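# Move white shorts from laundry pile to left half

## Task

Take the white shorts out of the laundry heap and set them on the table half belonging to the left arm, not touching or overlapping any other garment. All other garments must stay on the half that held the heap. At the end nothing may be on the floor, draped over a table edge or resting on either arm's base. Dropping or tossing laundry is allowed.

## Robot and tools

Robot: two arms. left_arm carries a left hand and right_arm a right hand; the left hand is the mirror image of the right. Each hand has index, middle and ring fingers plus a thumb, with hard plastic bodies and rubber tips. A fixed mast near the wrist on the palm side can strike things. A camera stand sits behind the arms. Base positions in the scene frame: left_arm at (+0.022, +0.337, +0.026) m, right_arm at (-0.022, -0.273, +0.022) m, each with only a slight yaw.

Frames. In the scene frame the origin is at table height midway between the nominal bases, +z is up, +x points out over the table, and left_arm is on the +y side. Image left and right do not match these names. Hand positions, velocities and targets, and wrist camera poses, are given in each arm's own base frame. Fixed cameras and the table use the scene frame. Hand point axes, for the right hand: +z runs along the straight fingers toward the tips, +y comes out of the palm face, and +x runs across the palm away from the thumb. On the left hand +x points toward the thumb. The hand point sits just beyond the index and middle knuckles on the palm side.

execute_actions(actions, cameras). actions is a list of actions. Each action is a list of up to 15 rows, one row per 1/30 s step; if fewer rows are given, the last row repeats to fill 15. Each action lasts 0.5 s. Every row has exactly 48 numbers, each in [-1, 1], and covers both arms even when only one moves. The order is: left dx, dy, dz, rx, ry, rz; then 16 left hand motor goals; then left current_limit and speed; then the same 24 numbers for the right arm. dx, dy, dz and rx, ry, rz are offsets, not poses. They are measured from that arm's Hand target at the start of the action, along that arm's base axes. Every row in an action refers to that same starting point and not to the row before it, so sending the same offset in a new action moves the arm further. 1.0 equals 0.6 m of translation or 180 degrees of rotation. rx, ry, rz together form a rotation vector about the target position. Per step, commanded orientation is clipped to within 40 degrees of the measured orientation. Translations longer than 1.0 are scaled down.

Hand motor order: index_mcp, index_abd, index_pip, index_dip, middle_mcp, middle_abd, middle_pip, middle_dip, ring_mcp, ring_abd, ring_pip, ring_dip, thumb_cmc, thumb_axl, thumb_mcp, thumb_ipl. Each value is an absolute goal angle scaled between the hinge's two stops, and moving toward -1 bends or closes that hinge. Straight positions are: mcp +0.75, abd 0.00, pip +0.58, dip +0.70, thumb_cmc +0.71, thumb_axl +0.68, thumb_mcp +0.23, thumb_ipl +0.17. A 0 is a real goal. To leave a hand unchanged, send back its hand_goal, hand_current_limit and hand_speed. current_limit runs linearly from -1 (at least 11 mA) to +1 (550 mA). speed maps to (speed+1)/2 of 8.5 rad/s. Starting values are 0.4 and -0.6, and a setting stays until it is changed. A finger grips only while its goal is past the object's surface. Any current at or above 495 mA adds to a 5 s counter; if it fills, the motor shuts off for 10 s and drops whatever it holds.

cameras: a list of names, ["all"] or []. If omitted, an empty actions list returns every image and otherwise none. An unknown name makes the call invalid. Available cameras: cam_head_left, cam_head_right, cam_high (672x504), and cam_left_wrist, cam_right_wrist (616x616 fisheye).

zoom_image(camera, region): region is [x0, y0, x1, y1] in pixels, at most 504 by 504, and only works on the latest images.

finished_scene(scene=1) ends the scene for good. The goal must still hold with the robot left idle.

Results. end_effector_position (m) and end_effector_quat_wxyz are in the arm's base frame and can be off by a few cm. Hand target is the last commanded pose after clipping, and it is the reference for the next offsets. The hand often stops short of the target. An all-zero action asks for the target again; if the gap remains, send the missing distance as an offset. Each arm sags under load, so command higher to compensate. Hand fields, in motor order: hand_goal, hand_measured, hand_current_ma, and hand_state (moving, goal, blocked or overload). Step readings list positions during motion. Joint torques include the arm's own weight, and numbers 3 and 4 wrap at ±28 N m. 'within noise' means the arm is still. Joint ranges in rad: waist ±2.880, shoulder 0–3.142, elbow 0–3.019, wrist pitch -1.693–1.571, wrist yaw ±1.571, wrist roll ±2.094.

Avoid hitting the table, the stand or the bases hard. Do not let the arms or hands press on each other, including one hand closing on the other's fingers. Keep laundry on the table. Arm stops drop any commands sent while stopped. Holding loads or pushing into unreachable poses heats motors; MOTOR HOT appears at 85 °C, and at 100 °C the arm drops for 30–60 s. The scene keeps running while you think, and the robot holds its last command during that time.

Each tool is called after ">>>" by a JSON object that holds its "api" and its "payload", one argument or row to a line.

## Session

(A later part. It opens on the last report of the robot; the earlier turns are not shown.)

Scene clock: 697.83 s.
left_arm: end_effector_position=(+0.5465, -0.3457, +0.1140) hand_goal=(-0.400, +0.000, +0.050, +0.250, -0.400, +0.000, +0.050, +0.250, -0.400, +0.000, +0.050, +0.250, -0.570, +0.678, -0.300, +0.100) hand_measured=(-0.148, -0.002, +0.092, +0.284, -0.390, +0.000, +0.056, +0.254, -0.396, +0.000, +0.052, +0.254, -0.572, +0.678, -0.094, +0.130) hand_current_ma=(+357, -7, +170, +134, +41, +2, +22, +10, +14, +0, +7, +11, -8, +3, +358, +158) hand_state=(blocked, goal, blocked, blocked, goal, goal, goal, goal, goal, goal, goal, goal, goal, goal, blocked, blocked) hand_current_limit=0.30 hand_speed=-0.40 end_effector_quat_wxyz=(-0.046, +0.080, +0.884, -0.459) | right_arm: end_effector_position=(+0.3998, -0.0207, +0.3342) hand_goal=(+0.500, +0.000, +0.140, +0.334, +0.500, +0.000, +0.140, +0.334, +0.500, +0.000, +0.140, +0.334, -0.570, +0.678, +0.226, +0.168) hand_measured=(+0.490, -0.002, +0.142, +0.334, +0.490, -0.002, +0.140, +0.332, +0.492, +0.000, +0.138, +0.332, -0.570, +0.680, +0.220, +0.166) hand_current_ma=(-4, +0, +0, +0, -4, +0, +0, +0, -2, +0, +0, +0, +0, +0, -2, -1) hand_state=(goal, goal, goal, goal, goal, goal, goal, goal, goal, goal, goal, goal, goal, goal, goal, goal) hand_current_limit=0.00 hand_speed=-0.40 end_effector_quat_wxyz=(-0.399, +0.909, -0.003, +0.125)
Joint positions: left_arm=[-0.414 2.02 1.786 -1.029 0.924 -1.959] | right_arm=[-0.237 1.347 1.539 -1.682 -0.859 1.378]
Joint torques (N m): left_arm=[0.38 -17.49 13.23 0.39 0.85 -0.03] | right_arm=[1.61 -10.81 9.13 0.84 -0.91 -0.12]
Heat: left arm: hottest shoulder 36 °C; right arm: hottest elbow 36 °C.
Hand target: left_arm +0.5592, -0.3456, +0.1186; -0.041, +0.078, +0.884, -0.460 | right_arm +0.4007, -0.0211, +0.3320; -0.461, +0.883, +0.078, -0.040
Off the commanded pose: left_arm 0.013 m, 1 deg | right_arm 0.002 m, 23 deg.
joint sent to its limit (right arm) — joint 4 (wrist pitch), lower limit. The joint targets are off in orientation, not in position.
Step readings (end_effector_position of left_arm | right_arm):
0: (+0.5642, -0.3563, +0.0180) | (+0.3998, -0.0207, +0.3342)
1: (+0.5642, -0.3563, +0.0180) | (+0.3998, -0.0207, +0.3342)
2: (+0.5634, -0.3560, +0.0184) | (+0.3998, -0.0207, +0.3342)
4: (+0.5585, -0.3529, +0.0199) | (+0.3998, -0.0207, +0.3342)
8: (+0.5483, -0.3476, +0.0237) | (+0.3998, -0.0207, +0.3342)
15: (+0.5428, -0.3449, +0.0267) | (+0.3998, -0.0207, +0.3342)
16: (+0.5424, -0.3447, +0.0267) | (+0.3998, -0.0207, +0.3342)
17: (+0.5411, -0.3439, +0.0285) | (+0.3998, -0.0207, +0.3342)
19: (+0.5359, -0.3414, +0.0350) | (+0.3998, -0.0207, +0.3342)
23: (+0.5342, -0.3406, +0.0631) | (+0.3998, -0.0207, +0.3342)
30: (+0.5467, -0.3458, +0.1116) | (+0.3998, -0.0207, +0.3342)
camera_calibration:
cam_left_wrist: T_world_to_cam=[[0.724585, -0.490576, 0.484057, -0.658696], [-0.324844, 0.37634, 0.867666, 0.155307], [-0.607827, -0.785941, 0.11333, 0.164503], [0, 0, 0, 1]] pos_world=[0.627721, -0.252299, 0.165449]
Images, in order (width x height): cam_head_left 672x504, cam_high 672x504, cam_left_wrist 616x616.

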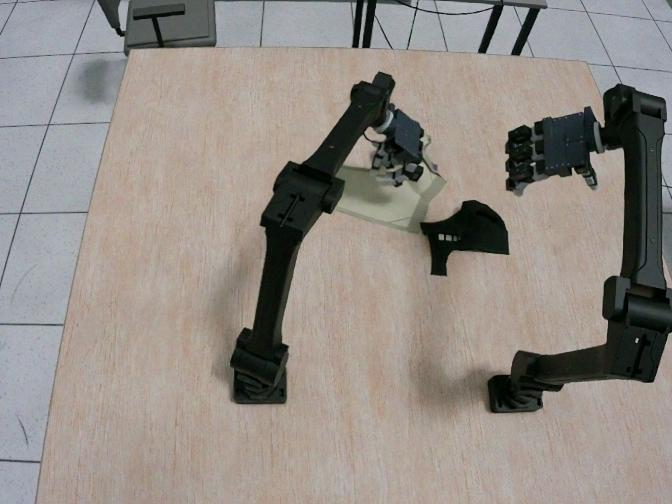

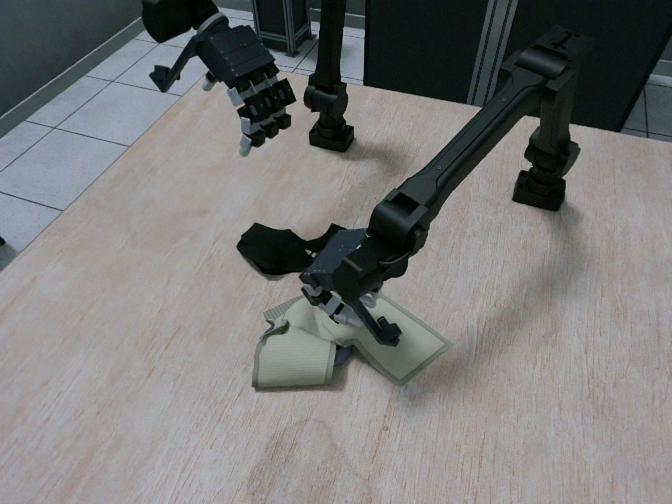

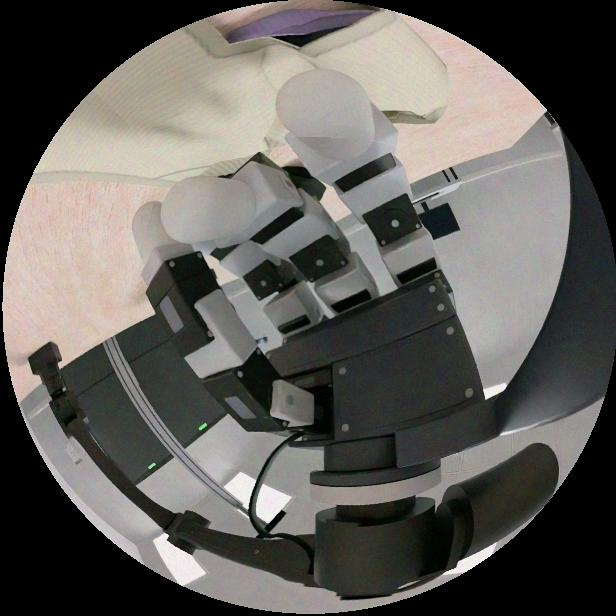

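>>> {"api": "execute_actions", "payload": {
  "actions": [
    [[0,0.03,0.1,0,0,0,0.342,0,0.139,0.333,0.342,0,0.139,0.333,0.342,0,0.139,0.333,-0.571,0.678,0.225,0.168,0.2,-0.3,0,0,0,0,0,0,0.5,0,0.139,0.333,0.5,0,0.139,0.333,0.5,0,0.139,0.333,-0.571,0.678,0.225,0.168,0,-0.4]],
    [[0.01,0.19,0,-0.078,0.0285,-0.0556,0.342,0,0.139,0.333,0.342,0,0.139,0.333,0.342,0,0.139,0.333,-0.571,0.678,0.225,0.168,0.2,-0.3,0,0,0,0,0,0,0.5,0,0.139,0.333,0.5,0,0.139,0.333,0.5,0,0.139,0.333,-0.571,0.678,0.225,0.168,0,-0.4]],
    [[0,0,-0.12,0,0,0,0.342,0,0.139,0.333,0.342,0,0.139,0.333,0.342,0,0.139,0.333,-0.571,0.678,0.225,0.168,0.2,-0.3,0,0,0,0,0,0,0.5,0,0.139,0.333,0.5,0,0.139,0.333,0.5,0,0.139,0.333,-0.571,0.678,0.225,0.168,0,-0.4]]
  ],
  "cameras": ["cam_head_left", "cam_high", "cam_left_wrist"]
}}

>>> {"api": "zoom_image", "payload": {
  "camera": "cam_high",
  "region": [220, 180, 500, 430]
}}

>>> {"api": "zoom_image", "payload": {
  "camera": "cam_head_left",
  "region": [280, 70, 520, 270]
}}

Scene clock: 751.80 s.
left_arm: end_effector_position=(+0.5563, -0.2165, +0.0981) hand_goal=(+0.342, +0.000, +0.140, +0.334, +0.342, +0.000, +0.140, +0.334, +0.342, +0.000, +0.140, +0.334, -0.570, +0.678, +0.226, +0.168) hand_measured=(+0.336, -0.002, +0.140, +0.332, +0.336, +0.000, +0.138, +0.332, +0.336, +0.000, +0.138, +0.332, -0.572, +0.678, +0.224, +0.166) hand_current_ma=(-19, -7, +0, -5, -19, +2, -3, -7, -23, +0, -3, -8, -7, +3, -12, -7) hand_state=(goal, goal, goal, goal, goal, goal, goal, goal, goal, goal, goal, goal, goal, goal, goal, goal) hand_current_limit=0.20 hand_speed=-0.30 end_effector_quat_wxyz=(-0.095, +0.117, +0.818, -0.555) | right_arm: end_effector_position=(+0.3998, -0.0207, +0.3342) hand_goal=(+0.500, +0.000, +0.140, +0.334, +0.500, +0.000, +0.140, +0.334, +0.500, +0.000, +0.140, +0.334, -0.570, +0.678, +0.226, +0.168) hand_measured=(+0.490, -0.002, +0.142, +0.334, +0.490, -0.002, +0.140, +0.332, +0.492, +0.000, +0.138, +0.332, -0.570, +0.680, +0.220, +0.166) hand_current_ma=(-4, +0, +0, +0, -4, +0, +0, +0, -2, +0, +0, +0, +0, +0, -2, -1) hand_state=(goal, goal, goal, goal, goal, goal, goal, goal, goal, goal, goal, goal, goal, goal, goal, goal) hand_current_limit=0.00 hand_speed=-0.40 end_effector_quat_wxyz=(-0.399, +0.909, -0.003, +0.125)
Joint positions: left_arm=[-0.159 2.152 1.885 -1.672 1.167 -1.202] | right_arm=[-0.237 1.347 1.539 -1.682 -0.859 1.378]
Joint torques (N m): left_arm=[0.09 -19.25 10.86 -0.7 1.1 0.13] | right_arm=[1.08 -10.81 9.16 0.96 -0.87 -0.14]
Heat: left arm: hottest elbow 41 °C; right arm: hottest elbow 36 °C.
Hand target: left_arm +0.5651, -0.2137, +0.1066; -0.110, +0.138, +0.808, -0.562 | right_arm +0.4007, -0.0211, +0.3320; -0.461, +0.883, +0.078, -0.040
Off the commanded pose: left_arm 0.013 m, 3 deg | right_arm 0.002 m, 23 deg.
joint sent to its limit (left arm) — joint 4 (wrist pitch), lower limit. The joint targets are off in orientation, not in position.
joint sent to its limit (right arm) — joint 4 (wrist pitch), lower limit. The joint targets are off in orientation, not in position.
Step readings (end_effector_position of left_arm | right_arm):
0: (+0.5465, -0.3457, +0.1140) | (+0.3998, -0.0207, +0.3342)
1: (+0.5462, -0.3453, +0.1141) | (+0.3998, -0.0207, +0.3342)
2: (+0.5445, -0.3440, +0.1152) | (+0.3998, -0.0207, +0.3342)
4: (+0.5396, -0.3390, +0.1191) | (+0.3998, -0.0207, +0.3342)
8: (+0.5387, -0.3298, +0.1326) | (+0.3998, -0.0207, +0.3342)
15: (+0.5455, -0.3245, +0.1581) | (+0.3998, -0.0207, +0.3342)
16: (+0.5456, -0.3244, +0.1603) | (+0.3998, -0.0207, +0.3342)
17: (+0.5441, -0.3242, +0.1650) | (+0.3998, -0.0207, +0.3342)
19: (+0.5366, -0.3212, +0.1754) | (+0.3998, -0.0207, +0.3342)
23: (+0.5467, -0.2678, +0.1848) | (+0.3998, -0.0207, +0.3342)
30: (+0.5572, -0.1835, +0.1822) | (+0.3998, -0.0207, +0.3342)
31: (+0.5573, -0.1826, +0.1797) | (+0.3998, -0.0207, +0.3342)
32: (+0.5576, -0.1845, +0.1762) | (+0.3998, -0.0207, +0.3342)
34: (+0.5568, -0.1919, +0.1651) | (+0.3998, -0.0207, +0.3342)
38: (+0.5554, -0.2083, +0.1330) | (+0.3998, -0.0207, +0.3342)
45: (+0.5546, -0.2179, +0.0980) | (+0.3998, -0.0207, +0.3342)
camera_calibration:
cam_left_wrist: T_world_to_cam=[[0.709256, -0.456447, 0.537226, -0.583962], [-0.207799, 0.592846, 0.778044, 0.114338], [-0.673628, -0.663468, 0.32563, 0.316112], [0, 0, 0, 1]] pos_world=[0.65088, -0.124602, 0.121824]
Images, in order (width x height): cam_head_left 672x504, cam_high 672x504, cam_left_wrist 616x616.

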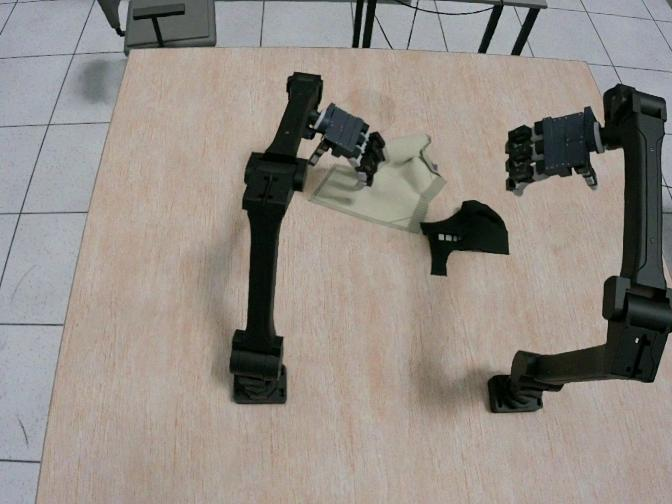

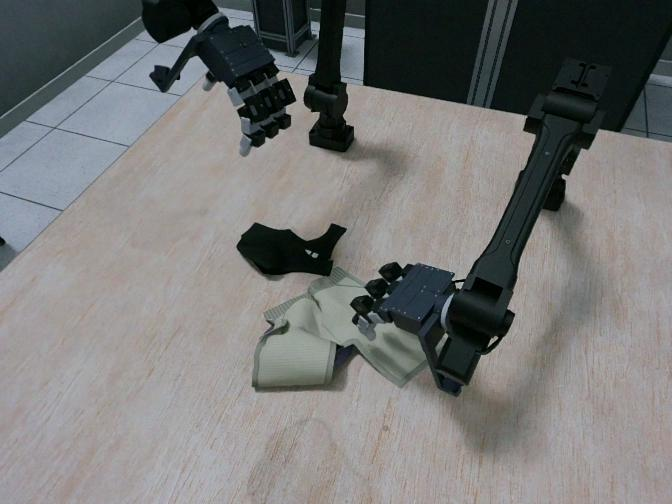

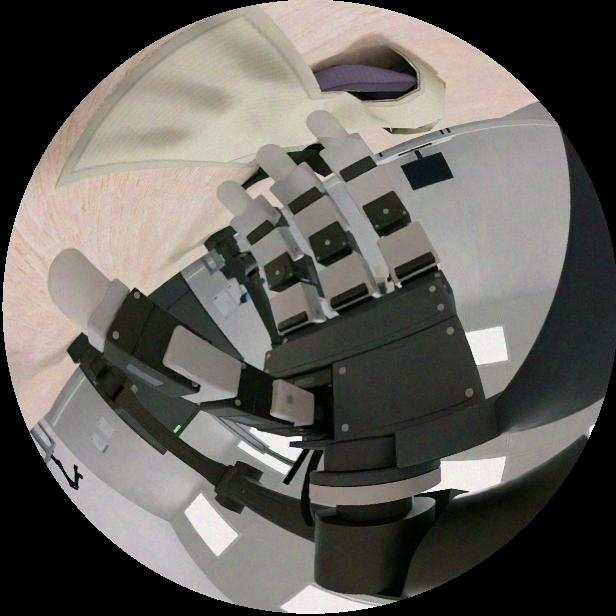

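Scaled by 1.800 from the camera's 672x504 image, which has a finer 960x720 frame.

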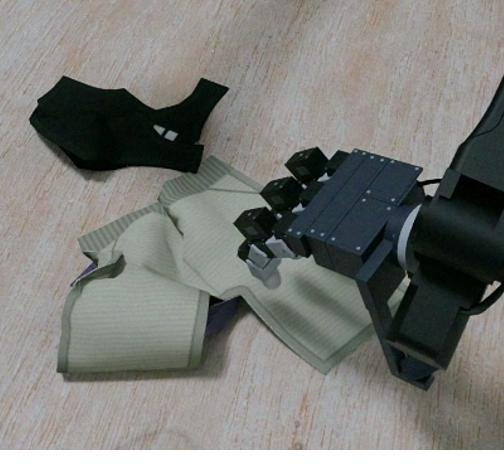

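Scaled by 2.100 from the camera's 672x504 image, which has a finer 960x720 frame.

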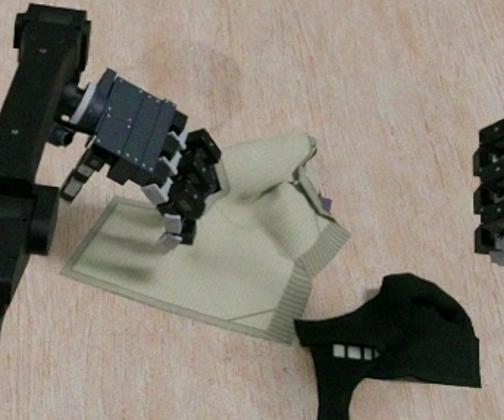

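>>> {"api": "execute_actions", "payload": {
  "actions": [
    [[0.01,0.012,-0.115,0,0,0,0.342,0,0.139,0.333,0.342,0,0.139,0.333,0.342,0,0.139,0.333,-0.571,0.678,0.225,0.168,0.2,-0.3,0,0,0,0,0,0,0.5,0,0.139,0.333,0.5,0,0.139,0.333,0.5,0,0.139,0.333,-0.571,0.678,0.225,0.168,0,-0.4]]
  ],
  "cameras": ["cam_high", "cam_left_wrist"]
}}

Scene clock: 766.23 s.
left_arm: end_effector_position=(+0.5609, -0.2094, +0.0362) hand_goal=(+0.342, +0.000, +0.140, +0.334, +0.342, +0.000, +0.140, +0.334, +0.342, +0.000, +0.140, +0.334, -0.570, +0.678, +0.226, +0.168) hand_measured=(+0.336, -0.002, +0.140, +0.332, +0.336, +0.000, +0.138, +0.332, +0.348, +0.010, +0.136, +0.328, -0.572, +0.678, +0.224, +0.166) hand_current_ma=(-25, -6, +0, -5, -24, +2, -3, -7, +23, +32, -11, -24, -6, +3, -11, -7) hand_state=(goal, goal, goal, goal, goal, goal, goal, goal, goal, goal, goal, goal, goal, goal, goal, goal) hand_current_limit=0.20 hand_speed=-0.30 end_effector_quat_wxyz=(-0.106, +0.124, +0.812, -0.561) | right_arm: end_effector_position=(+0.3998, -0.0207, +0.3342) hand_goal=(+0.500, +0.000, +0.140, +0.334, +0.500, +0.000, +0.140, +0.334, +0.500, +0.000, +0.140, +0.334, -0.570, +0.678, +0.226, +0.168) hand_measured=(+0.490, -0.002, +0.142, +0.334, +0.490, -0.002, +0.140, +0.332, +0.492, +0.000, +0.138, +0.332, -0.570, +0.680, +0.220, +0.166) hand_current_ma=(-4, +0, +0, +0, -4, +0, +0, +0, -2, +0, +0, +0, +0, +0, -2, -1) hand_state=(goal, goal, goal, goal, goal, goal, goal, goal, goal, goal, goal, goal, goal, goal, goal, goal) hand_current_limit=0.00 hand_speed=-0.40 end_effector_quat_wxyz=(-0.399, +0.909, -0.003, +0.125)
Joint positions: left_arm=[-0.145 2.258 1.885 -1.677 1.168 -1.092] | right_arm=[-0.237 1.347 1.539 -1.682 -0.859 1.378]
Joint torques (N m): left_arm=[-0.15 -18.61 10.7 -0.73 0.74 0.11] | right_arm=[0.97 -10.81 9.2 1.01 -0.86 -0.14]
Heat: left arm: hottest elbow 39 °C; right arm: hottest elbow 36 °C.
Hand target: left_arm +0.5711, -0.2066, +0.0376; -0.110, +0.138, +0.808, -0.562 | right_arm +0.4007, -0.0211, +0.3320; -0.461, +0.883, +0.078, -0.040
Off the commanded pose: left_arm 0.011 m, 2 deg | right_arm 0.002 m, 23 deg.
joint sent to its limit (left arm) — joint 4 (wrist pitch), lower limit. The joint targets still meet the commanded pose.
joint sent to its limit (right arm) — joint 4 (wrist pitch), lower limit. The joint targets are off in orientation, not in position.
Step readings (end_effector_position of left_arm | right_arm):
0: (+0.5563, -0.2165, +0.0980) | (+0.3998, -0.0207, +0.3342)
1: (+0.5565, -0.2166, +0.0980) | (+0.3998, -0.0207, +0.3342)
2: (+0.5571, -0.2163, +0.0972) | (+0.3998, -0.0207, +0.3342)
4: (+0.5594, -0.2147, +0.0924) | (+0.3998, -0.0207, +0.3342)
8: (+0.5614, -0.2130, +0.0688) | (+0.3998, -0.0207, +0.3342)
15: (+0.5603, -0.2101, +0.0366) | (+0.3998, -0.0207, +0.3342)
camera_calibration:
cam_left_wrist: T_world_to_cam=[[0.704243, -0.464924, 0.536551, -0.549608], [-0.183607, 0.61077, 0.770226, 0.149607], [-0.685806, -0.640941, 0.344768, 0.354921], [0, 0, 0, 1]] pos_world=[0.657934, -0.119418, 0.0572964]
Images, in order (width x height): cam_high 672x504, cam_left_wrist 616x616.

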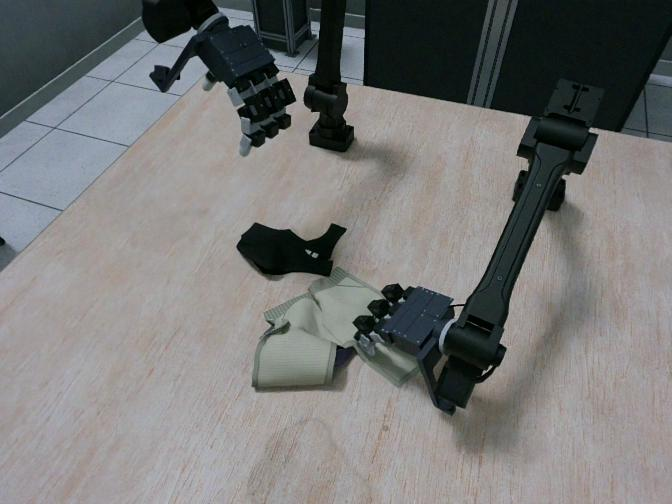

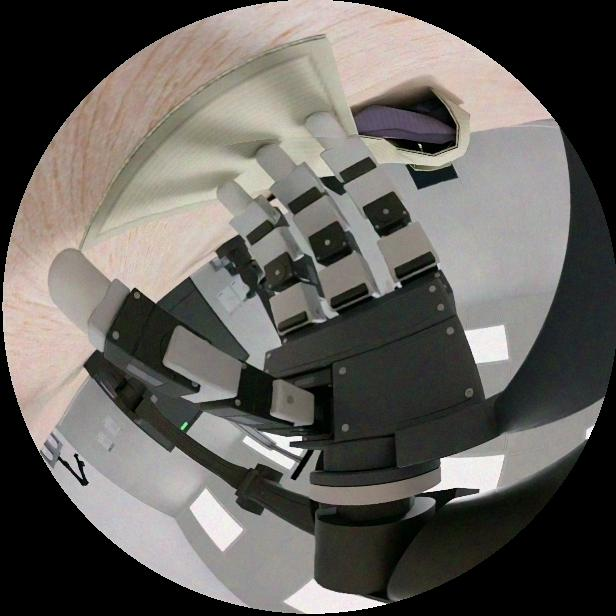

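>>> {"api": "execute_actions", "payload": {
  "actions": [
    [[0,0,-0.02,0,0,0,0.137,0,0.139,0.333,0.137,0,0.139,0.333,0.137,0,0.139,0.333,-0.571,0.678,0.11,0.168,0.2,-0.5,0,0,0,0,0,0,0.5,0,0.139,0.333,0.5,0,0.139,0.333,0.5,0,0.139,0.333,-0.571,0.678,0.225,0.168,0,-0.4]],
    [[0,0,-0.02,0,0,0,-0.07,0,0.139,0.333,-0.07,0,0.139,0.333,-0.07,0,0.139,0.333,-0.571,0.678,-0.05,0.168,0.2,-0.5,0,0,0,0,0,0,0.5,0,0.139,0.333,0.5,0,0.139,0.333,0.5,0,0.139,0.333,-0.571,0.678,0.225,0.168,0,-0.4]],
    [[0,0,-0.02,0,0,0,-0.4,0,0.05,0.25,-0.4,0,0.05,0.25,-0.4,0,0.05,0.25,-0.571,0.678,-0.3,0.1,0.3,-0.5,0,0,0,0,0,0,0.5,0,0.139,0.333,0.5,0,0.139,0.333,0.5,0,0.139,0.333,-0.571,0.678,0.225,0.168,0,-0.4]]
  ],
  "cameras": ["cam_high", "cam_left_wrist"]
}}

>>> {"api": "zoom_image", "payload": {
  "camera": "cam_left_wrist",
  "region": [50, 0, 450, 300]
}}

Scene clock: 780.53 s.
left_arm: end_effector_position=(+0.5635, -0.2107, +0.0222) hand_goal=(-0.400, +0.000, +0.050, +0.250, -0.400, +0.000, +0.050, +0.250, -0.400, +0.000, +0.050, +0.250, -0.570, +0.678, -0.300, +0.100) hand_measured=(-0.130, +0.002, +0.086, +0.270, -0.394, +0.000, +0.056, +0.254, -0.394, +0.002, +0.054, +0.254, -0.570, +0.680, -0.100, +0.124) hand_current_ma=(+358, +5, +144, +73, +20, +2, +17, +10, +22, +7, +15, +11, +0, +6, +358, +124) hand_state=(blocked, goal, blocked, goal, goal, goal, goal, goal, goal, goal, goal, goal, goal, goal, blocked, blocked) hand_current_limit=0.30 hand_speed=-0.50 end_effector_quat_wxyz=(-0.104, +0.135, +0.808, -0.564) | right_arm: end_effector_position=(+0.3998, -0.0207, +0.3342) hand_goal=(+0.500, +0.000, +0.140, +0.334, +0.500, +0.000, +0.140, +0.334, +0.500, +0.000, +0.140, +0.334, -0.570, +0.678, +0.226, +0.168) hand_measured=(+0.490, -0.002, +0.142, +0.334, +0.490, -0.002, +0.140, +0.332, +0.492, +0.000, +0.138, +0.332, -0.570, +0.680, +0.220, +0.166) hand_current_ma=(-4, +0, +0, +0, -4, +0, +0, +0, -2, +0, +0, +0, +0, +0, -2, -1) hand_state=(goal, goal, goal, goal, goal, goal, goal, goal, goal, goal, goal, goal, goal, goal, goal, goal) hand_current_limit=0.00 hand_speed=-0.40 end_effector_quat_wxyz=(-0.399, +0.909, -0.003, +0.125)
Joint positions: left_arm=[-0.145 2.287 1.895 -1.684 1.168 -1.046] | right_arm=[-0.237 1.347 1.539 -1.682 -0.859 1.378]
Joint torques (N m): left_arm=[0.32 -16.56 10.3 -0.46 0.6 0.18] | right_arm=[1.08 -10.81 9.09 0.95 -0.82 -0.11]
Heat: left arm: hottest elbow 38 °C; right arm: hottest elbow 36 °C.
Hand target: left_arm +0.5712, -0.2066, +0.0016; -0.110, +0.138, +0.808, -0.562 | right_arm +0.4007, -0.0211, +0.3320; -0.461, +0.883, +0.078, -0.040
Off the commanded pose: left_arm 0.022 m, 1 deg | right_arm 0.002 m, 23 deg.
joint sent to its limit (left arm) — joint 4 (wrist pitch), lower limit. The joint targets still meet the commanded pose.
joint sent to its limit (right arm) — joint 4 (wrist pitch), lower limit. The joint targets are off in orientation, not in position.
Step readings (end_effector_position of left_arm | right_arm):
0: (+0.5609, -0.2094, +0.0362) | (+0.3998, -0.0207, +0.3342)
1: (+0.5609, -0.2094, +0.0362) | (+0.3998, -0.0207, +0.3342)
2: (+0.5609, -0.2096, +0.0363) | (+0.3998, -0.0207, +0.3342)
4: (+0.5617, -0.2103, +0.0367) | (+0.3998, -0.0207, +0.3342)
8: (+0.5629, -0.2122, +0.0375) | (+0.3998, -0.0207, +0.3342)
15: (+0.5639, -0.2124, +0.0376) | (+0.3998, -0.0207, +0.3342)
16: (+0.5639, -0.2124, +0.0376) | (+0.3998, -0.0207, +0.3342)
17: (+0.5641, -0.2125, +0.0376) | (+0.3998, -0.0207, +0.3342)
19: (+0.5645, -0.2126, +0.0375) | (+0.3998, -0.0207, +0.3342)
23: (+0.5644, -0.2117, +0.0350) | (+0.3998, -0.0207, +0.3342)
30: (+0.5645, -0.2119, +0.0328) | (+0.3998, -0.0207, +0.3342)
31: (+0.5645, -0.2119, +0.0326) | (+0.3998, -0.0207, +0.3342)
32: (+0.5643, -0.2115, +0.0319) | (+0.3998, -0.0207, +0.3342)
34: (+0.5635, -0.2108, +0.0271) | (+0.3998, -0.0207, +0.3342)
38: (+0.5631, -0.2113, +0.0221) | (+0.3998, -0.0207, +0.3342)
45: (+0.5635, -0.2107, +0.0222) | (+0.3998, -0.0207, +0.3342)
camera_calibration:
cam_left_wrist: T_world_to_cam=[[0.68903, -0.470297, 0.551414, -0.537527], [-0.184325, 0.622112, 0.760921, 0.164585], [-0.7009, -0.625937, 0.341966, 0.372443], [0, 0, 0, 1]] pos_world=[0.661755, -0.122062, 0.0438012]
Images, in order (width x height): cam_high 672x504, cam_left_wrist 616x616.

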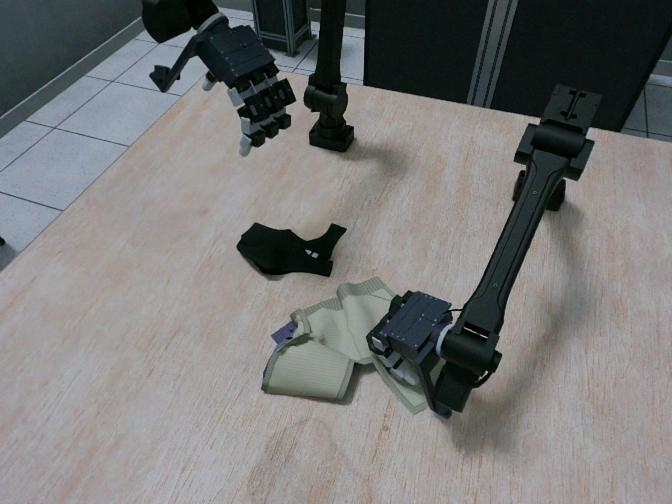

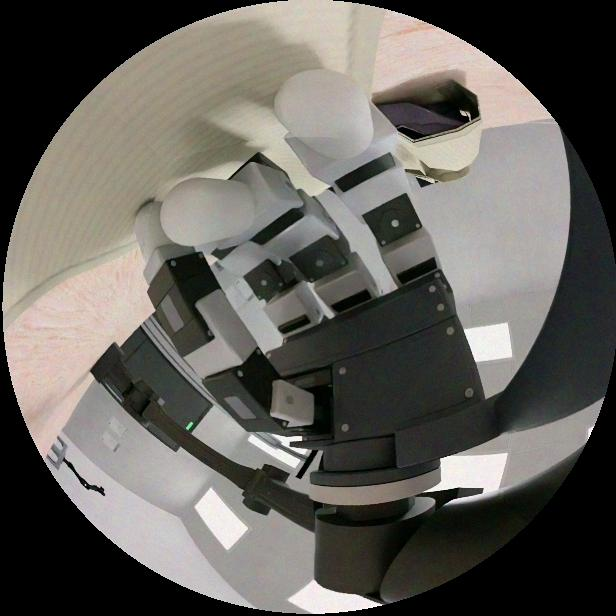

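Scaled by 1.260 from the camera's 616x616 image, which has a finer 880x880 frame.

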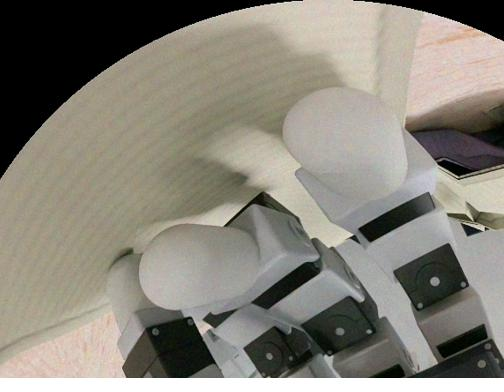

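>>> {"api": "execute_actions", "payload": {
  "actions": [
    [[0,0,0.08,0,0,0,0.616,0,-0.08,0.188,0.616,0,-0.08,0.188,0.616,0,-0.08,0.188,-0.571,0.678,0.225,0.168,0.3,-0.3,0,0,0,0,0,0,0.5,0,0.139,0.333,0.5,0,0.139,0.333,0.5,0,0.139,0.333,-0.571,0.678,0.225,0.168,0,-0.4]],
    [[0,0,0.05,0,0,0,0.616,0,-0.08,0.188,0.616,0,-0.08,0.188,0.616,0,-0.08,0.188,-0.571,0.678,0.225,0.168,0.3,-0.3,0,0,0,0,0,0,0.5,0,0.139,0.333,0.5,0,0.139,0.333,0.5,0,0.139,0.333,-0.571,0.678,0.225,0.168,0,-0.4]]
  ],
  "cameras": ["cam_high", "cam_left_wrist", "cam_head_left", "cam_head_right"]
}}

>>> {"api": "zoom_image", "payload": {
  "camera": "cam_high",
  "region": [220, 180, 500, 430]
}}

>>> {"api": "zoom_image", "payload": {
  "camera": "cam_head_right",
  "region": [300, 50, 540, 290]
}}

Scene clock: 816.10 s.
left_arm: end_effector_position=(+0.5635, -0.2087, +0.0728) hand_goal=(+0.616, +0.000, -0.080, +0.188, +0.616, +0.000, -0.080, +0.188, +0.616, +0.000, -0.080, +0.188, -0.570, +0.678, +0.226, +0.168) hand_measured=(+0.600, +0.002, -0.078, +0.192, +0.600, +0.000, -0.078, +0.190, +0.598, +0.002, -0.078, +0.192, -0.572, +0.678, +0.220, +0.166) hand_current_ma=(-66, +5, +6, +11, -62, +2, +6, +9, -70, +7, +6, +10, -8, +2, -23, -10) hand_state=(goal, goal, goal, goal, goal, goal, goal, goal, goal, goal, goal, goal, goal, goal, goal, goal) hand_current_limit=0.30 hand_speed=-0.30 end_effector_quat_wxyz=(-0.093, +0.128, +0.816, -0.556) | right_arm: end_effector_position=(+0.3998, -0.0207, +0.3342) hand_goal=(+0.500, +0.000, +0.140, +0.334, +0.500, +0.000, +0.140, +0.334, +0.500, +0.000, +0.140, +0.334, -0.570, +0.678, +0.226, +0.168) hand_measured=(+0.490, -0.002, +0.142, +0.334, +0.490, -0.002, +0.140, +0.332, +0.492, +0.000, +0.138, +0.332, -0.570, +0.680, +0.220, +0.166) hand_current_ma=(-4, +0, +0, +0, -4, +0, +0, +0, -2, +0, +0, +0, +0, +0, -2, -1) hand_state=(goal, goal, goal, goal, goal, goal, goal, goal, goal, goal, goal, goal, goal, goal, goal, goal) hand_current_limit=0.00 hand_speed=-0.40 end_effector_quat_wxyz=(-0.399, +0.909, -0.003, +0.125)
Joint positions: left_arm=[-0.145 2.199 1.895 -1.684 1.159 -1.13] | right_arm=[-0.237 1.347 1.539 -1.682 -0.859 1.378]
Joint torques (N m): left_arm=[0.15 -19.02 10.39 -0.35 1.12 -0.14] | right_arm=[1.32 -10.4 9.21 1.01 -0.93 -0.12]
Heat: left arm: hottest elbow 36 °C; right arm: hottest elbow 36 °C.
Hand target: left_arm +0.5712, -0.2066, +0.0798; -0.110, +0.138, +0.808, -0.562 | right_arm +0.4007, -0.0211, +0.3320; -0.461, +0.883, +0.078, -0.040
Off the commanded pose: left_arm 0.011 m, 3 deg | right_arm 0.002 m, 23 deg.
joint sent to its limit (left arm) — joint 4 (wrist pitch), lower limit. The joint targets are off in orientation, not in position.
joint sent to its limit (right arm) — joint 4 (wrist pitch), lower limit. The joint targets are off in orientation, not in position.
Step readings (end_effector_position of left_arm | right_arm):
0: (+0.5635, -0.2107, +0.0222) | (+0.3998, -0.0207, +0.3342)
1: (+0.5635, -0.2106, +0.0222) | (+0.3998, -0.0207, +0.3342)
2: (+0.5634, -0.2103, +0.0219) | (+0.3998, -0.0207, +0.3342)
4: (+0.5627, -0.2099, +0.0224) | (+0.3998, -0.0207, +0.3342)
8: (+0.5625, -0.2090, +0.0278) | (+0.3998, -0.0207, +0.3342)
15: (+0.5633, -0.2091, +0.0385) | (+0.3998, -0.0207, +0.3342)
16: (+0.5634, -0.2091, +0.0398) | (+0.3998, -0.0207, +0.3342)
17: (+0.5633, -0.2091, +0.0412) | (+0.3998, -0.0207, +0.3342)
19: (+0.5630, -0.2089, +0.0446) | (+0.3998, -0.0207, +0.3342)
23: (+0.5632, -0.2088, +0.0571) | (+0.3998, -0.0207, +0.3342)
30: (+0.5639, -0.2088, +0.0727) | (+0.3998, -0.0207, +0.3342)
camera_calibration:
cam_left_wrist: T_world_to_cam=[[0.693494, -0.463931, 0.551211, -0.565603], [-0.210713, 0.60102, 0.770957, 0.134657], [-0.68896, -0.650801, 0.319048, 0.346148], [0, 0, 0, 1]] pos_world=[0.659099, -0.118059, 0.0975139]
Images, in order (width x height): cam_head_left 672x504, cam_head_right 672x504, cam_high 672x504, cam_left_wrist 616x616.

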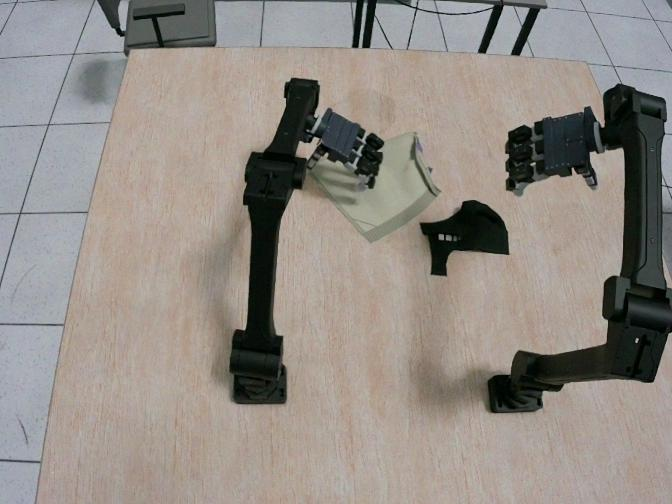

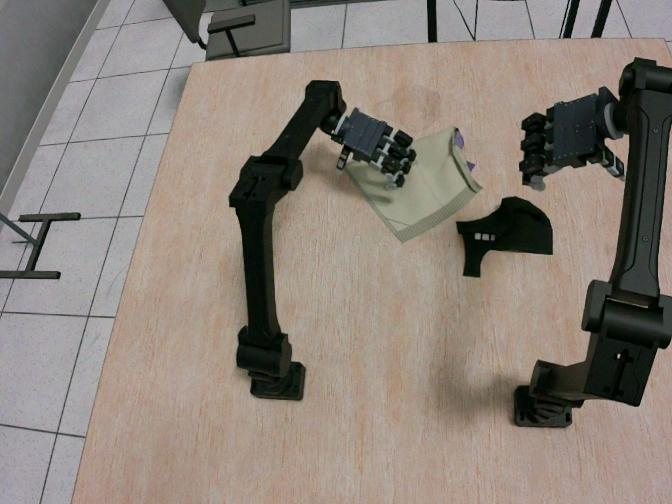

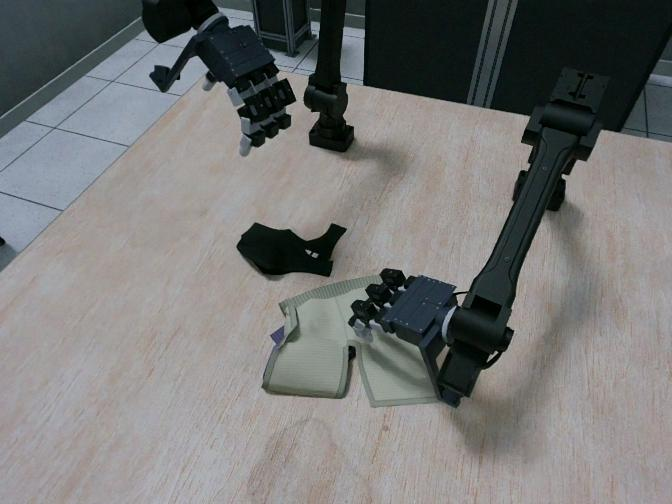

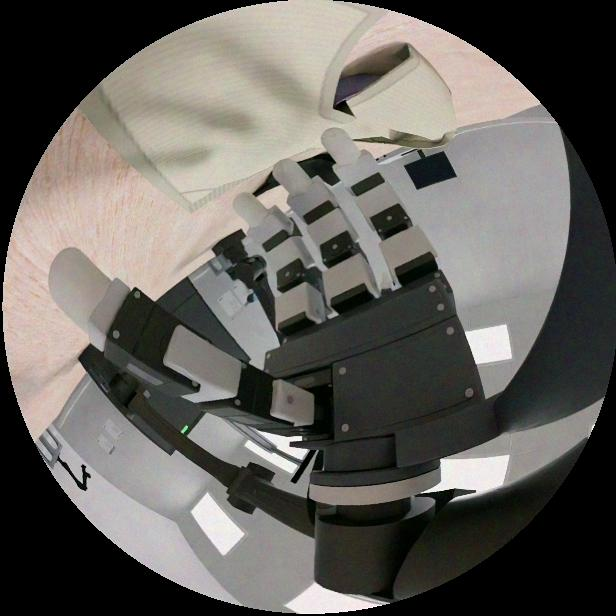

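Scaled by 1.800 from the camera's 672x504 image, which has a finer 960x720 frame.

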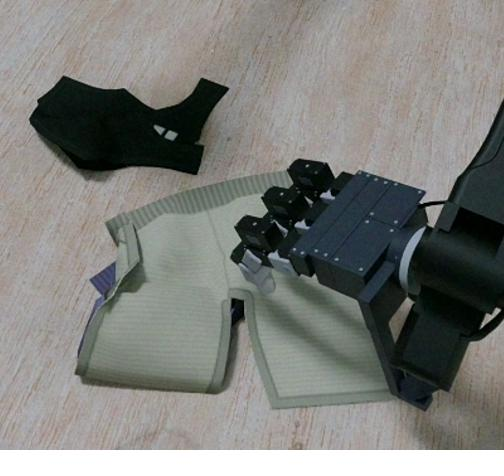

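Scaled by 2.100 from the camera's 672x504 image, which has a finer 960x720 frame.

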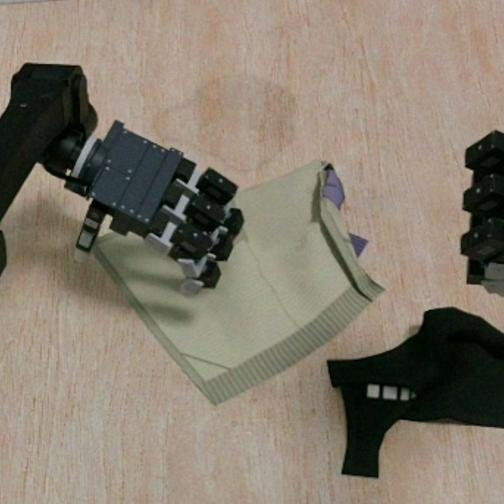

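>>> {"api": "execute_actions", "payload": {
  "actions": [
    [[-0.051,-0.108,0,0,0,0,0.616,0,-0.08,0.188,0.616,0,-0.08,0.188,0.9,0,0.4,0.5,-0.571,0.678,0.225,0.168,0.3,-0.3,0,0,0,0,0,0,0.5,0,0.139,0.333,0.5,0,0.139,0.333,0.5,0,0.139,0.333,-0.571,0.678,0.225,0.168,0,-0.4]],
    [[0,0,-0.07,0,0,0,0.616,0,-0.08,0.188,0.616,0,-0.08,0.188,0.9,0,0.4,0.5,-0.571,0.678,0.225,0.168,0.3,-0.3,0,0,0,0,0,0,0.5,0,0.139,0.333,0.5,0,0.139,0.333,0.5,0,0.139,0.333,-0.571,0.678,0.225,0.168,0,-0.4]]
  ],
  "cameras": ["cam_high", "cam_left_wrist", "cam_head_left"]
}}

>>> {"api": "zoom_image", "payload": {
  "camera": "cam_high",
  "region": [220, 180, 500, 430]
}}

Scene clock: 868.83 s.
left_arm: end_effector_position=(+0.5433, -0.2736, +0.0526) hand_goal=(+0.616, +0.000, -0.080, +0.188, +0.616, +0.000, -0.080, +0.188, +0.900, +0.000, +0.400, +0.500, -0.570, +0.678, +0.226, +0.168) hand_measured=(+0.600, +0.002, -0.078, +0.192, +0.600, +0.000, -0.078, +0.190, +0.878, +0.002, +0.394, +0.496, -0.572, +0.678, +0.222, +0.166) hand_current_ma=(-63, +5, +5, +10, -60, +2, +5, +9, -90, +6, -22, -11, -7, +2, -18, -10) hand_state=(goal, goal, goal, goal, goal, goal, goal, goal, blocked, goal, goal, goal, goal, goal, goal, goal) hand_current_limit=0.30 hand_speed=-0.30 end_effector_quat_wxyz=(-0.100, +0.150, +0.806, -0.564) | right_arm: end_effector_position=(+0.3998, -0.0207, +0.3342) hand_goal=(+0.500, +0.000, +0.140, +0.334, +0.500, +0.000, +0.140, +0.334, +0.500, +0.000, +0.140, +0.334, -0.570, +0.678, +0.226, +0.168) hand_measured=(+0.490, -0.002, +0.142, +0.334, +0.490, -0.002, +0.140, +0.332, +0.492, +0.000, +0.138, +0.332, -0.570, +0.680, +0.220, +0.166) hand_current_ma=(-4, +0, +0, +0, -4, +0, +0, +0, -2, +0, +0, +0, +0, +0, -2, -1) hand_state=(goal, goal, goal, goal, goal, goal, goal, goal, goal, goal, goal, goal, goal, goal, goal, goal) hand_current_limit=0.00 hand_speed=-0.40 end_effector_quat_wxyz=(-0.399, +0.909, -0.003, +0.125)
Joint positions: left_arm=[-0.249 2.184 1.814 -1.491 1.204 -1.253] | right_arm=[-0.237 1.347 1.539 -1.682 -0.859 1.378]
Joint torques (N m): left_arm=[-0.26 -17.9 7.47 0.54 1.18 -0.15] | right_arm=[0.62 -11.34 9.18 0.95 -0.87 -0.13]
Heat: left arm: hottest shoulder 39 °C; right arm: hottest elbow 37 °C.
Hand target: left_arm +0.5407, -0.2713, +0.0377; -0.110, +0.139, +0.808, -0.562 | right_arm +0.4007, -0.0211, +0.3320; -0.461, +0.883, +0.078, -0.040
Off the commanded pose: left_arm 0.015 m, 2 deg | right_arm 0.002 m, 23 deg.
joint sent to its limit (right arm) — joint 4 (wrist pitch), lower limit. The joint targets are off in orientation, not in position.
Step readings (end_effector_position of left_arm | right_arm):
0: (+0.5635, -0.2087, +0.0728) | (+0.3998, -0.0207, +0.3342)
1: (+0.5634, -0.2088, +0.0729) | (+0.3998, -0.0207, +0.3342)
2: (+0.5631, -0.2112, +0.0733) | (+0.3998, -0.0207, +0.3342)
4: (+0.5637, -0.2183, +0.0739) | (+0.3998, -0.0207, +0.3342)
8: (+0.5536, -0.2447, +0.0747) | (+0.3998, -0.0207, +0.3342)
15: (+0.5369, -0.2828, +0.0770) | (+0.3998, -0.0207, +0.3342)
16: (+0.5367, -0.2834, +0.0765) | (+0.3998, -0.0207, +0.3342)
17: (+0.5372, -0.2837, +0.0751) | (+0.3998, -0.0207, +0.3342)
19: (+0.5394, -0.2820, +0.0698) | (+0.3998, -0.0207, +0.3342)
23: (+0.5399, -0.2765, +0.0583) | (+0.3998, -0.0207, +0.3342)
30: (+0.5430, -0.2735, +0.0527) | (+0.3998, -0.0207, +0.3342)
camera_calibration:
cam_left_wrist: T_world_to_cam=[[0.666819, -0.478899, 0.57097, -0.561209], [-0.19012, 0.631501, 0.751705, 0.183124], [-0.72056, -0.609804, 0.330049, 0.324201], [0, 0, 0, 1]] pos_world=[0.642647, -0.186706, 0.0757761]
Images, in order (width x height): cam_head_left 672x504, cam_high 672x504, cam_left_wrist 616x616.

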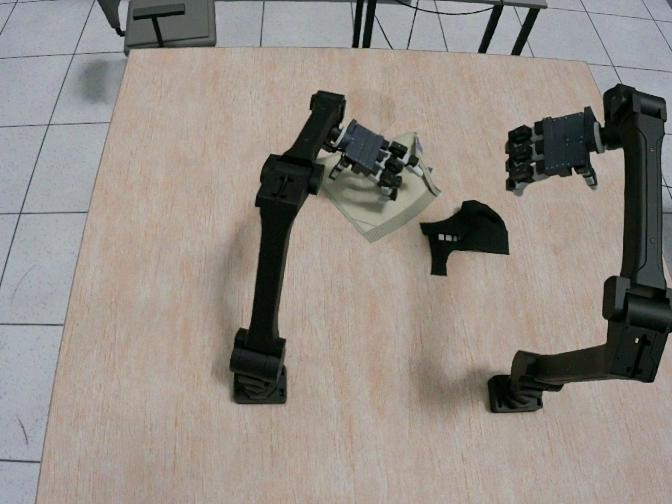

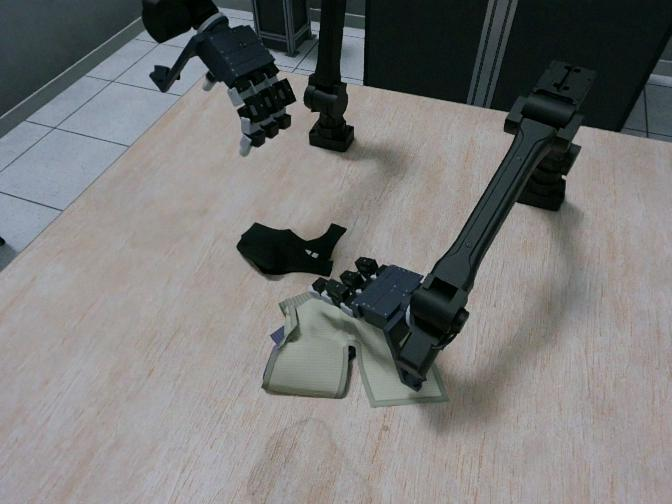

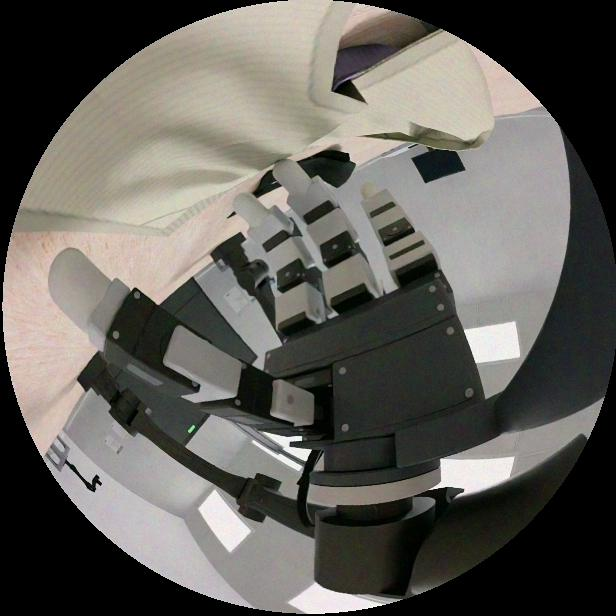

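Scaled by 1.800 from the camera's 672x504 image, which has a finer 960x720 frame.

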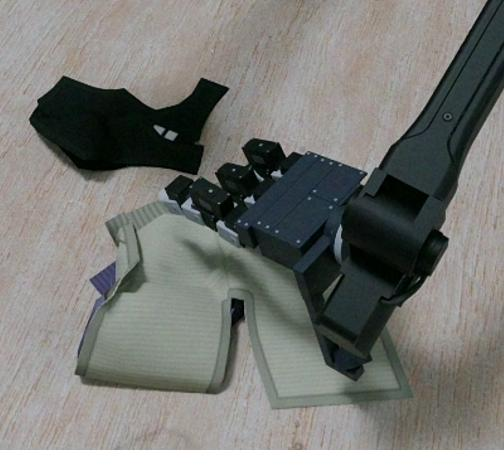

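>>> {"api": "execute_actions", "payload": {
  "actions": [
    [[0,0,-0.06,0,0,0,0.616,0,-0.08,0.188,0.616,0,-0.08,0.188,0.85,0,0.4,0.5,-0.571,0.678,0.225,0.168,0.3,-0.3,0,0,0,0,0,0,0.5,0,0.139,0.333,0.5,0,0.139,0.333,0.5,0,0.139,0.333,-0.571,0.678,0.225,0.168,0,-0.4]]
  ],
  "cameras": ["cam_high", "cam_left_wrist"]
}}

Scene clock: 875.30 s.
left_arm: end_effector_position=(+0.5431, -0.2742, +0.0205) hand_goal=(+0.616, +0.000, -0.080, +0.188, +0.616, +0.000, -0.080, +0.188, +0.850, +0.000, +0.400, +0.500, -0.570, +0.678, +0.226, +0.168) hand_measured=(+0.600, +0.002, -0.080, +0.190, +0.614, +0.000, -0.088, +0.180, +0.840, +0.002, +0.394, +0.496, -0.572, +0.678, +0.222, +0.166) hand_current_ma=(-59, +5, +0, +4, -5, +0, -27, -30, -37, +6, -20, -11, -7, +2, -18, -10) hand_state=(goal, goal, goal, goal, goal, goal, goal, goal, goal, goal, goal, goal, goal, goal, goal, goal) hand_current_limit=0.30 hand_speed=-0.30 end_effector_quat_wxyz=(-0.100, +0.147, +0.804, -0.567) | right_arm: end_effector_position=(+0.3998, -0.0207, +0.3342) hand_goal=(+0.500, +0.000, +0.140, +0.334, +0.500, +0.000, +0.140, +0.334, +0.500, +0.000, +0.140, +0.334, -0.570, +0.678, +0.226, +0.168) hand_measured=(+0.490, -0.002, +0.142, +0.334, +0.490, -0.002, +0.140, +0.332, +0.492, +0.000, +0.138, +0.332, -0.570, +0.680, +0.220, +0.166) hand_current_ma=(-4, +0, +0, +0, -4, +0, +0, +0, -2, +0, +0, +0, +0, +0, -2, -1) hand_state=(goal, goal, goal, goal, goal, goal, goal, goal, goal, goal, goal, goal, goal, goal, goal, goal) hand_current_limit=0.00 hand_speed=-0.40 end_effector_quat_wxyz=(-0.399, +0.909, -0.003, +0.125)
Joint positions: left_arm=[-0.249 2.22 1.785 -1.424 1.212 -1.258] | right_arm=[-0.237 1.347 1.539 -1.682 -0.859 1.378]
Joint torques (N m): left_arm=[-0.09 -17.85 7.46 0.61 0.93 -0.07] | right_arm=[1.55 -11.22 9.06 1.03 -0.9 -0.13]
Heat: left arm: hottest shoulder 38 °C; right arm: hottest elbow 37 °C.
Hand target: left_arm +0.5406, -0.2713, +0.0018; -0.110, +0.138, +0.808, -0.562 | right_arm +0.4007, -0.0211, +0.3320; -0.461, +0.883, +0.078, -0.040
Off the commanded pose: left_arm 0.019 m, 2 deg | right_arm 0.002 m, 23 deg.
joint sent to its limit (right arm) — joint 4 (wrist pitch), lower limit. The joint targets are off in orientation, not in position.
Step readings (end_effector_position of left_arm | right_arm):
0: (+0.5432, -0.2736, +0.0526) | (+0.3998, -0.0207, +0.3342)
1: (+0.5433, -0.2736, +0.0525) | (+0.3998, -0.0207, +0.3342)
2: (+0.5438, -0.2737, +0.0514) | (+0.3998, -0.0207, +0.3342)
4: (+0.5452, -0.2741, +0.0472) | (+0.3998, -0.0207, +0.3342)
8: (+0.5445, -0.2739, +0.0326) | (+0.3998, -0.0207, +0.3342)
15: (+0.5430, -0.2742, +0.0206) | (+0.3998, -0.0207, +0.3342)
camera_calibration:
cam_left_wrist: T_world_to_cam=[[0.672236, -0.472267, 0.570143, -0.544156], [-0.189024, 0.6351, 0.748944, 0.208052], [-0.715799, -0.611238, 0.337668, 0.331161], [0, 0, 0, 1]] pos_world=[0.642173, -0.186702, 0.0426042]
Images, in order (width x height): cam_high 672x504, cam_left_wrist 616x616.

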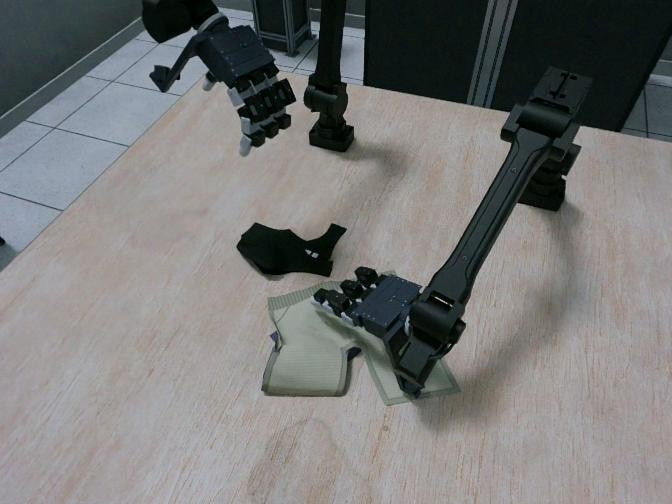

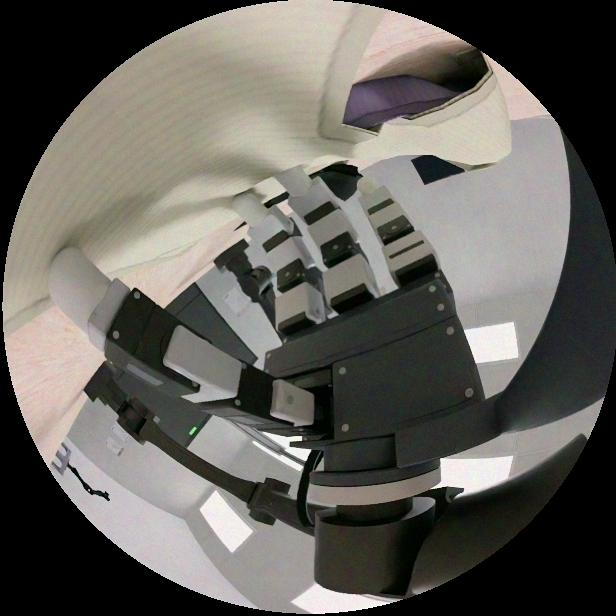

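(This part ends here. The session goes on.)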